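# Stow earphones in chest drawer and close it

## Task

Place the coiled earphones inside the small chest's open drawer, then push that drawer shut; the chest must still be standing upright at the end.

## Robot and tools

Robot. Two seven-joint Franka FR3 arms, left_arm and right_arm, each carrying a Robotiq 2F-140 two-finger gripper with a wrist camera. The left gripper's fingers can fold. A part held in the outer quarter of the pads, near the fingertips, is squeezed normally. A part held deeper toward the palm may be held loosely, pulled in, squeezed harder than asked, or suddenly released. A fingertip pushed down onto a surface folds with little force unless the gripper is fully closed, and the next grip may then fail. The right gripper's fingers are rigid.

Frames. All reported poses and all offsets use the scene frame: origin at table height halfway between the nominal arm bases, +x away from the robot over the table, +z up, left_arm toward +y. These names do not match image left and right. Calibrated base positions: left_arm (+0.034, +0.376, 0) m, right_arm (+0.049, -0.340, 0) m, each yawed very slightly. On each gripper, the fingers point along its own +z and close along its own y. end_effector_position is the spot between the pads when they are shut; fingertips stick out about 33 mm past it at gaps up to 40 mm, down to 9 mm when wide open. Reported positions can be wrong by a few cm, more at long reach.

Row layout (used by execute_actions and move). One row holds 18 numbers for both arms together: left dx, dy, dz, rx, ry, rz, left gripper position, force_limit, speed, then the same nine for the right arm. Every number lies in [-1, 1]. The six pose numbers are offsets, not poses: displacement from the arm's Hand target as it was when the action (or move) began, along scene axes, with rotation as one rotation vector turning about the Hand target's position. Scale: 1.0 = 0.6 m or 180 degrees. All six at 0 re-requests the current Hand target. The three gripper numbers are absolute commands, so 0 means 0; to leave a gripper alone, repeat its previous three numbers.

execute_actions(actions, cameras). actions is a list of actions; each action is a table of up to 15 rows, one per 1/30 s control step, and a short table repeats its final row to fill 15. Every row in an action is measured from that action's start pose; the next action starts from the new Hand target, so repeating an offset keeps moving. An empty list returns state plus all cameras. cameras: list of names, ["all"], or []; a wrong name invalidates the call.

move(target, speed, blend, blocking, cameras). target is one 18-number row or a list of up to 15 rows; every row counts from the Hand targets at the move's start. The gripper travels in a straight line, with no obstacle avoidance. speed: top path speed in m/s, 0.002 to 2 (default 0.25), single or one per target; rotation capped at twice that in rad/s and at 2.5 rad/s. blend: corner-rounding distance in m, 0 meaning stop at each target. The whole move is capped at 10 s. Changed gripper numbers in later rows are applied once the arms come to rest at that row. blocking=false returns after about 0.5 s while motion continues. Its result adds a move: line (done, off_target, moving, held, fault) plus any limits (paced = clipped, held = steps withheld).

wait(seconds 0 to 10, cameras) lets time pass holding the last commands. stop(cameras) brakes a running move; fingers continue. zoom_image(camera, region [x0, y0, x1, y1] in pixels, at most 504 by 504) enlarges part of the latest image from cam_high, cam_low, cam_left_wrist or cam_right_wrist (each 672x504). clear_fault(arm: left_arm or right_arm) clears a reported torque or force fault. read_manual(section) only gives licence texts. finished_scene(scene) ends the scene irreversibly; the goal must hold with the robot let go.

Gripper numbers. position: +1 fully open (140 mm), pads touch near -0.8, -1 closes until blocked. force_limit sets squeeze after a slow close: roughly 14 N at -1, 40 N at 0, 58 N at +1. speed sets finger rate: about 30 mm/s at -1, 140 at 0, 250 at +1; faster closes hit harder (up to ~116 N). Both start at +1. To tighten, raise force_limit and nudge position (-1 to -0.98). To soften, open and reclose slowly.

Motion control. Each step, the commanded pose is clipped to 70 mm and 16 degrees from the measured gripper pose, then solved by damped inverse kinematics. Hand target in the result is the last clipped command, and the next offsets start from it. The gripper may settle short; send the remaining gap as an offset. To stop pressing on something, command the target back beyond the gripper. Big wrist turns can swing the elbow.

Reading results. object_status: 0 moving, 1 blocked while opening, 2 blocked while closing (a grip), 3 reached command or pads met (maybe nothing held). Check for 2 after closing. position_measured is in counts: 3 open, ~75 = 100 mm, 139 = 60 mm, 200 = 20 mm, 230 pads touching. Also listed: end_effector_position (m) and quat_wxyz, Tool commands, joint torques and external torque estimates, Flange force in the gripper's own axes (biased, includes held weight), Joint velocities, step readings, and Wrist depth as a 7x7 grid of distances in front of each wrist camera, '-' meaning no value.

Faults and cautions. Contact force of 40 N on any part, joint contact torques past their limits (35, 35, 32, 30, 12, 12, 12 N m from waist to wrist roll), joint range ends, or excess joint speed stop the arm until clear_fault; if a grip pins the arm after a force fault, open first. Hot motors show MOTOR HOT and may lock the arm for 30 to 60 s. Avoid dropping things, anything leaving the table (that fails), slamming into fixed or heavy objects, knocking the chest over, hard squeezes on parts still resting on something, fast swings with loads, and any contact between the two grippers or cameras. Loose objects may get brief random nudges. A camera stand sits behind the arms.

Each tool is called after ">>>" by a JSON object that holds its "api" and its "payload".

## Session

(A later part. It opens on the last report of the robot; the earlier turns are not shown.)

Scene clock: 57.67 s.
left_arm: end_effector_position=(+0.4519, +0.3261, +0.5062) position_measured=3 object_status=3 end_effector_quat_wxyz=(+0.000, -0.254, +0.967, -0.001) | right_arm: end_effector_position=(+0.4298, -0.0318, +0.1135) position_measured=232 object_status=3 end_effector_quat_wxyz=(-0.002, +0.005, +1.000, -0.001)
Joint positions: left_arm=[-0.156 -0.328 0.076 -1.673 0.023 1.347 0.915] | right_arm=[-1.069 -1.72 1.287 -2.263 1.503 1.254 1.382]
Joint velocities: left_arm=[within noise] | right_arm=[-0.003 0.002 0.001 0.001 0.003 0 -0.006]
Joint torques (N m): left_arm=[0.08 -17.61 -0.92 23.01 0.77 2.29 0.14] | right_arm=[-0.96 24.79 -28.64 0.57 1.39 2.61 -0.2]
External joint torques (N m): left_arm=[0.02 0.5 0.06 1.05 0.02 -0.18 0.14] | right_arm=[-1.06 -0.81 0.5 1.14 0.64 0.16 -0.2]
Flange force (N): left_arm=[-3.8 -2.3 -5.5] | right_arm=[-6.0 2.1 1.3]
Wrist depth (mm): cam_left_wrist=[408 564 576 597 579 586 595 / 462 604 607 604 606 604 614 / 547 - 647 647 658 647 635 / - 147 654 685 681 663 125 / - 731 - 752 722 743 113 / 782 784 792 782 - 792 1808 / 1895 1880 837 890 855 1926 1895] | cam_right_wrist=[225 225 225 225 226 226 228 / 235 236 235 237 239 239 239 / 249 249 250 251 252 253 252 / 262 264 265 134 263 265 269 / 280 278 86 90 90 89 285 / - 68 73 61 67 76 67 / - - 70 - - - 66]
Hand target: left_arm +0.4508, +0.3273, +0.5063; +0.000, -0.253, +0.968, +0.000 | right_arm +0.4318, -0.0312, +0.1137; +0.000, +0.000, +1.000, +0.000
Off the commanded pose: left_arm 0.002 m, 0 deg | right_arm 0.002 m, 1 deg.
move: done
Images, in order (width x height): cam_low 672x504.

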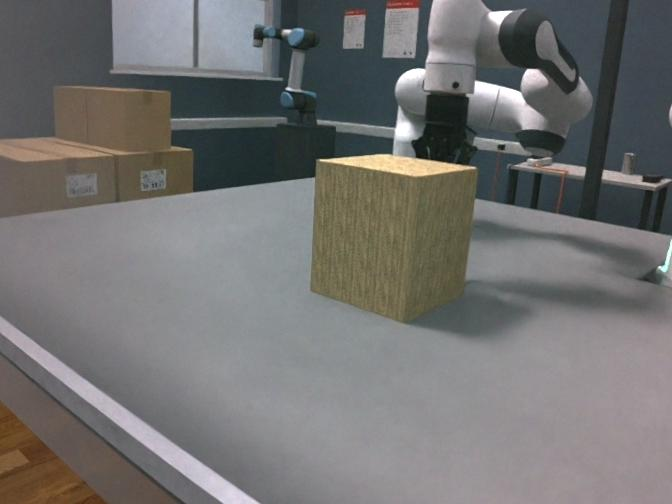

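>>> {"api": "move", "payload": {"target": [0,0,0,0,0,0,1,1,1,0.015,0,0,0,0,0,-0.85,-1,0], "speed": 0.02, "cameras": ["cam_high","cam_low"]}}

Scene clock: 58.73 s.
left_arm: end_effector_position=(+0.4519, +0.3261, +0.5062) position_measured=3 object_status=3 end_effector_quat_wxyz=(+0.000, -0.254, +0.967, -0.001) | right_arm: end_effector_position=(+0.4390, -0.0319, +0.1135) position_measured=232 object_status=3 end_effector_quat_wxyz=(-0.002, +0.004, +1.000, -0.001)
Joint positions: left_arm=[-0.156 -0.328 0.076 -1.673 0.023 1.347 0.915] | right_arm=[-1.097 -1.72 1.287 -2.24 1.509 1.254 1.377]
Joint torques (N m): left_arm=[0.06 -17.58 -0.89 22.97 0.77 2.29 0.18] | right_arm=[-1.76 25.32 -28.87 0.07 1.22 2.62 -0.21]
External joint torques (N m): left_arm=[0.08 0.72 0.2 0.88 0.04 -0.19 0.18] | right_arm=[-1.79 -0.82 0.47 0.87 0.47 0.17 -0.21]
Flange force (N): left_arm=[-4.1 -2.2 -5.1] | right_arm=[-7.4 1.3 0.6]
Wrist depth (mm): cam_left_wrist=[410 576 576 583 583 582 578 / 465 614 615 607 607 618 607 / 518 638 623 - 677 656 647 / - 147 699 727 689 689 125 / - 727 740 736 727 747 113 / - 795 777 782 800 764 1865 / 1865 1895 843 852 - 1926 1990] | cam_right_wrist=[224 226 226 225 226 227 228 / 237 237 237 238 239 238 240 / 249 250 251 251 254 253 255 / 264 264 262 134 259 265 270 / 280 277 91 91 90 89 281 / - 68 77 61 67 76 66 / - - 70 - - - 66]
Hand target: left_arm +0.4508, +0.3273, +0.5063; +0.000, -0.253, +0.968, +0.000 | right_arm +0.4408, -0.0312, +0.1137; +0.000, +0.000, +1.000, +0.000
Off the commanded pose: left_arm 0.002 m, 0 deg | right_arm 0.002 m, 1 deg.
move: done
Images, in order (width x height): cam_high 672x504, cam_low 672x504.

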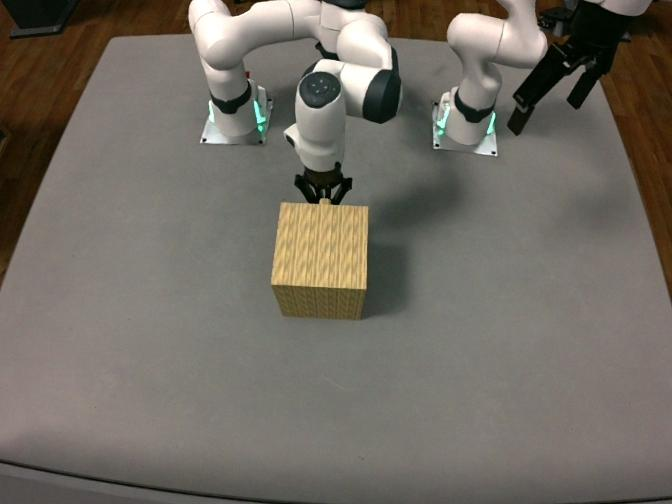

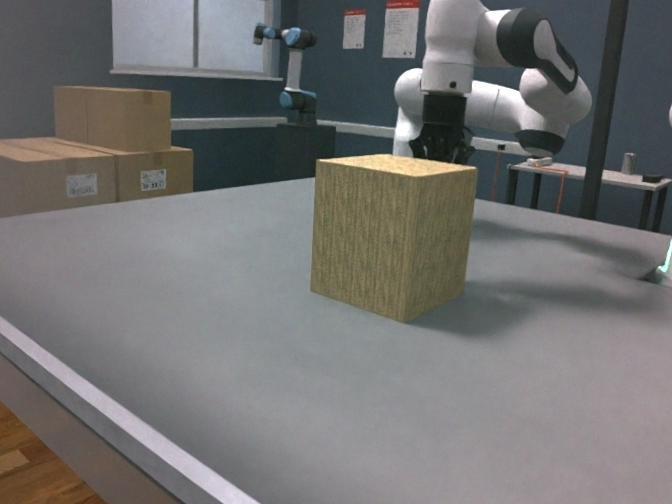

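>>> {"api": "move", "payload": {"target": [0,0,0,0,0,0,1,1,1,0.013,0,0,0,0,0,-0.85,-1,0], "speed": 0.02, "cameras": ["cam_low","cam_high"]}}

>>> {"api": "zoom_image", "payload": {"camera": "cam_high", "region": [240, 80, 440, 330]}}

>>> {"api": "zoom_image", "payload": {"camera": "cam_low", "region": [400, 100, 580, 280]}}

Scene clock: 59.87 s.
left_arm: end_effector_position=(+0.4519, +0.3261, +0.5062) position_measured=3 object_status=3 end_effector_quat_wxyz=(+0.000, -0.254, +0.967, -0.001) | right_arm: end_effector_position=(+0.4437, -0.0311, +0.1136) position_measured=232 object_status=3 end_effector_quat_wxyz=(-0.005, +0.003, +1.000, -0.001)
Joint positions: left_arm=[-0.156 -0.328 0.076 -1.673 0.023 1.347 0.915] | right_arm=[-1.118 -1.718 1.286 -2.221 1.512 1.247 1.373]
Joint velocities: left_arm=[within noise] | right_arm=[-0.001 0 -0.002 0 0 -0.003 -0.002]
Joint torques (N m): left_arm=[0.09 -17.59 -0.94 22.99 0.78 2.29 0.16] | right_arm=[-3.45 24.72 -28 0.13 2.14 4.17 -0.34]
External joint torques (N m): left_arm=[0.12 0.62 0.18 0.95 0.05 -0.19 0.16] | right_arm=[-3.5 -1.85 1.51 0.96 1.39 1.73 -0.34]
Flange force (N): left_arm=[-4.0 -2.2 -5.3] | right_arm=[-13.4 1.4 5.6]
Wrist depth (mm): cam_left_wrist=[414 569 576 578 579 586 578 / 466 597 615 606 614 610 609 / 499 622 640 625 644 644 635 / - 147 687 713 687 683 139 / - 729 745 709 731 740 113 / - 772 782 - - 754 1836 / 1865 1850 837 831 831 1880 1836] | cam_right_wrist=[225 225 226 227 227 229 228 / 237 236 238 238 240 240 240 / 250 251 250 250 252 254 254 / 264 264 261 134 261 264 269 / 279 278 86 90 90 89 281 / - 67 73 61 67 76 66 / - - 70 - - - 66]
Hand target: left_arm +0.4508, +0.3273, +0.5063; +0.000, -0.253, +0.968, +0.000 | right_arm +0.4486, -0.0312, +0.1137; +0.000, +0.000, +1.000, +0.000
Off the commanded pose: left_arm 0.002 m, 0 deg | right_arm 0.005 m, 1 deg.
move: off_target (right_arm)
Images, in order (width x height): cam_high 672x504, cam_low 672x504.

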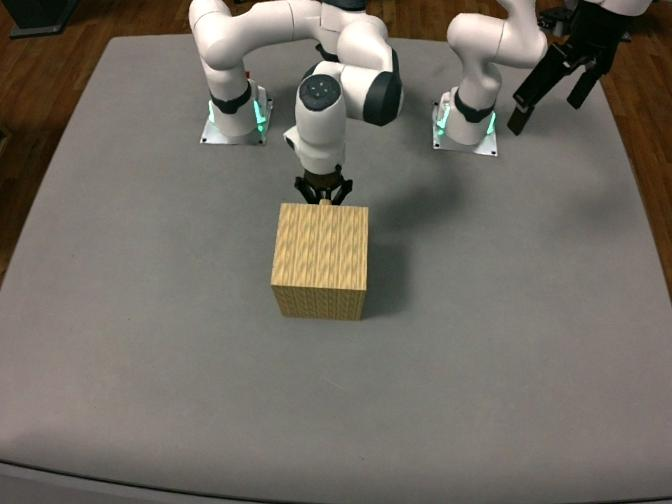

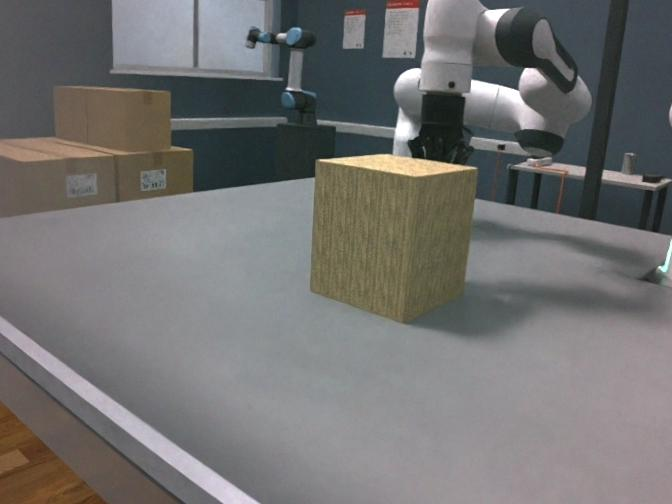

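Scaled by 2.016 from the camera's 672x504 image, which has a finer 960x720 frame.

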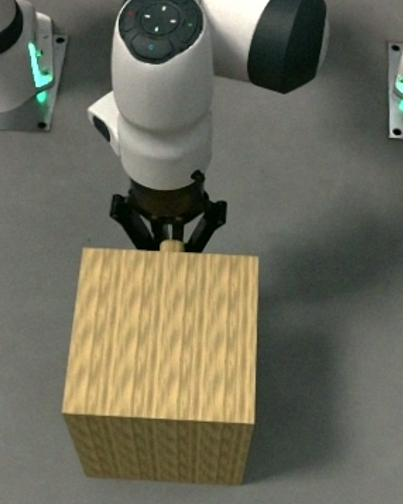

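Scaled by 2.800 from the camera's 672x504 image, which has a finer 960x720 frame.

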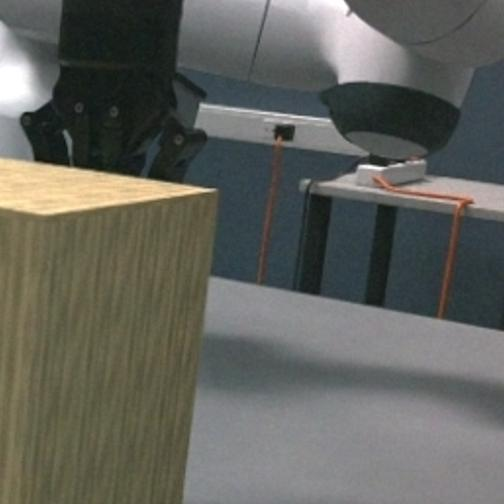

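>>> {"api": "move", "payload": {"target": [[0,0,0,0,0,0,1,1,1,-0.2,0,0,0,0,0,-0.85,-1,0],[0,0,0,0,0,0,1,1,1,-0.32,0,0.25,0,0,0,-0.85,-1,0]], "speed": 0.15, "blend": [0.03,0], "cameras": ["cam_high","cam_right_wrist"]}}

>>> {"api": "zoom_image", "payload": {"camera": "cam_high", "region": [240, 120, 440, 330]}}

Scene clock: 62.73 s.
left_arm: end_effector_position=(+0.4519, +0.3261, +0.5062) position_measured=3 object_status=3 end_effector_quat_wxyz=(+0.000, -0.254, +0.967, -0.001) | right_arm: end_effector_position=(+0.2584, -0.0307, +0.2636) position_measured=232 object_status=3 end_effector_quat_wxyz=(+0.003, -0.004, +1.000, +0.001)
Joint positions: left_arm=[-0.156 -0.328 0.076 -1.673 0.023 1.347 0.915] | right_arm=[-0.718 -1.675 0.878 -2.379 1.105 1.036 1.496]
Joint velocities: left_arm=[within noise] | right_arm=[0.001 -0.001 0.001 -0.001 0.001 -0.004 0.006]
Joint torques (N m): left_arm=[0.07 -17.59 -0.95 23.02 0.78 2.27 0.16] | right_arm=[-0.76 22.79 -22.77 6.92 0.44 2.37 0.22]
External joint torques (N m): left_arm=[0.05 0.49 0.09 1 0.04 -0.21 0.16] | right_arm=[-0.76 -0.85 0.11 0.93 -0.26 -0.1 0.22]
Flange force (N): left_arm=[-3.7 -2.2 -5.4] | right_arm=[-1.3 2.1 -1.5]
Wrist depth (mm): cam_left_wrist=[416 572 572 583 572 572 576 / 464 607 - 612 610 607 610 / 518 649 640 645 651 640 644 / - 147 689 687 671 683 125 / - 729 745 747 754 720 114 / - 784 779 792 798 787 1755 / 1942 1910 814 855 855 1880 1895] | cam_right_wrist=[356 359 359 358 362 365 365 / 375 376 378 384 381 383 384 / 396 402 400 402 405 406 407 / 423 414 426 121 423 429 431 / 450 447 86 90 90 89 454 / - 68 73 61 67 76 66 / - - 70 - - - 66]
Hand target: left_arm +0.4508, +0.3273, +0.5063; +0.000, -0.253, +0.968, +0.000 | right_arm +0.2566, -0.0312, +0.2637; +0.000, +0.000, +1.000, +0.000
Off the commanded pose: left_arm 0.002 m, 0 deg | right_arm 0.002 m, 1 deg.
move: done
Images, in order (width x height): cam_high 672x504, cam_right_wrist 672x504.

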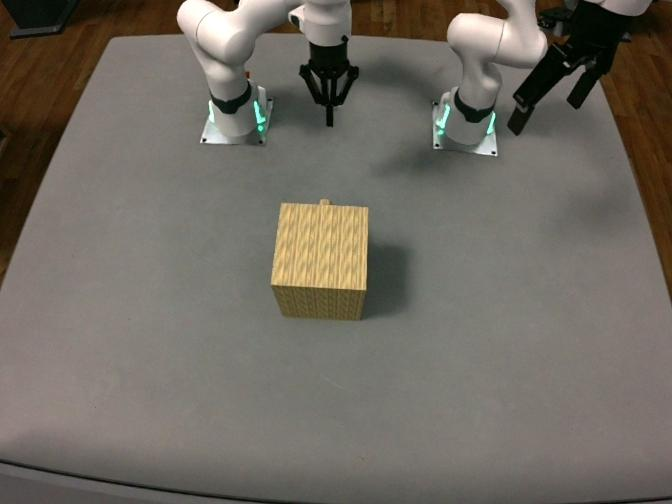

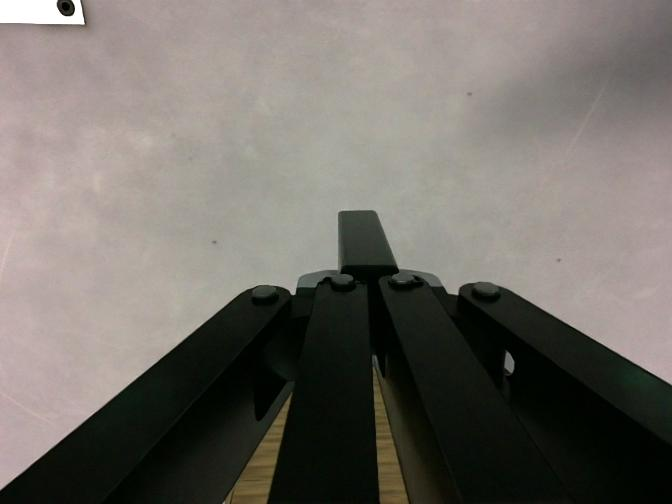

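Scaled by 2.400 from the camera's 672x504 image, which has a finer 960x720 frame.

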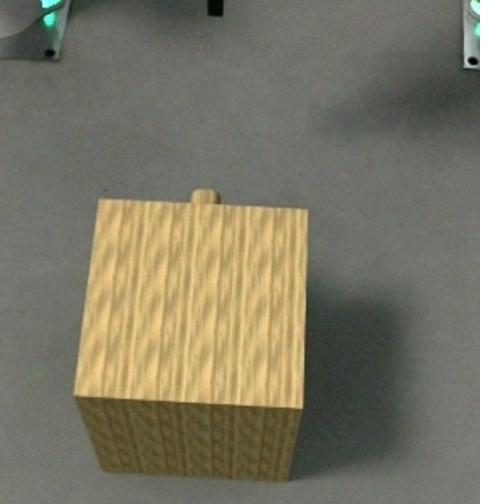

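>>> {"api": "move", "payload": {"target": [0,0,0,0,0,0,1,1,1,0.0,0,0.03,0,-0.22,0,-0.85,-1,0], "cameras": ["cam_right_wrist"]}}

Scene clock: 65.87 s.
left_arm: end_effector_position=(+0.4519, +0.3261, +0.5062) position_measured=3 object_status=3 end_effector_quat_wxyz=(+0.000, -0.254, +0.967, -0.001) | right_arm: end_effector_position=(+0.2557, -0.0307, +0.2807) position_measured=232 object_status=3 end_effector_quat_wxyz=(+0.336, -0.003, +0.942, -0.001)
Joint positions: left_arm=[-0.156 -0.328 0.076 -1.673 0.023 1.347 0.915] | right_arm=[0.115 -1.795 1.078 -2.732 0.892 1.788 2.022]
Joint velocities: left_arm=[within noise] | right_arm=[0 0.001 0.001 -0.001 0 0.002 0.005]
Joint torques (N m): left_arm=[0.03 -17.67 -0.95 22.98 0.78 2.3 0.18] | right_arm=[-0.35 15.06 -19.41 6.2 -0.03 3.61 0.26]
External joint torques (N m): left_arm=[-0.02 0.6 0.06 0.91 0.04 -0.19 0.18] | right_arm=[-0.31 -0.99 0.89 0.12 -0.23 0.23 0.28]
Flange force (N): left_arm=[-3.7 -2.2 -5.1] | right_arm=[2.3 0.6 1.5]
Wrist depth (mm): cam_left_wrist=[416 572 579 575 591 578 585 / 461 614 618 637 610 614 609 / 649 644 654 649 640 642 647 / - 147 683 689 687 679 123 / - 146 736 740 729 740 113 / - - 790 782 769 784 1781 / 1926 1958 1865 864 - 2078 1836] | cam_right_wrist=[366 372 369 370 372 373 379 / 452 417 435 437 436 441 439 / 524 551 502 471 488 537 540 / 668 642 612 121 438 651 651 / 946 - 86 90 90 84 917 / - 68 73 61 67 76 66 / - - 70 - - - 66]
Hand target: left_arm +0.4508, +0.3273, +0.5063; +0.000, -0.253, +0.968, +0.000 | right_arm +0.2566, -0.0312, +0.2817; +0.339, +0.000, +0.941, +0.000
Off the commanded pose: left_arm 0.002 m, 0 deg | right_arm 0.001 m, 1 deg.
joint sent to its limit (right arm) — joint 2 (shoulder), lower limit. The joint targets still meet the commanded pose.
move: done
Images, in order (width x height): cam_right_wrist 672x504.

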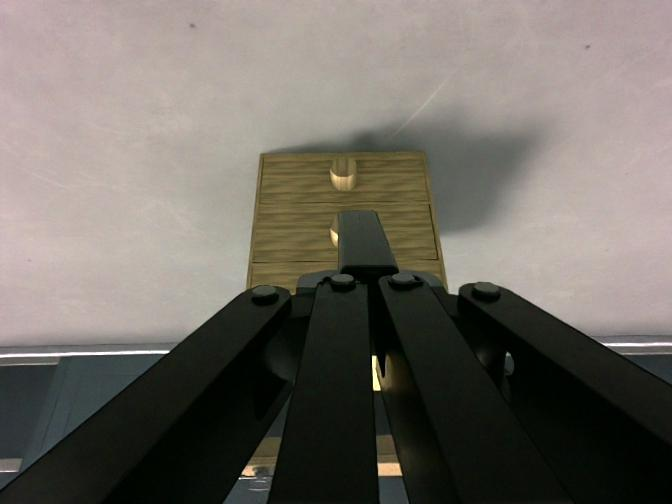

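>>> {"api": "zoom_image", "payload": {"camera": "cam_right_wrist", "region": [230, 130, 470, 310]}}

Scaled by 2.100 from the camera's 672x504 image, which has a finer 960x720 frame.

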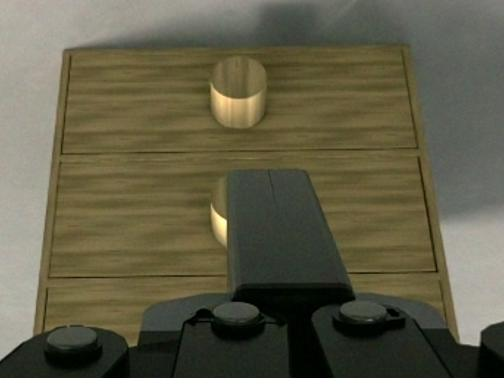

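>>> {"api": "finished_scene", "payload": {"scene": 1}}

The scene is finished: the task was done.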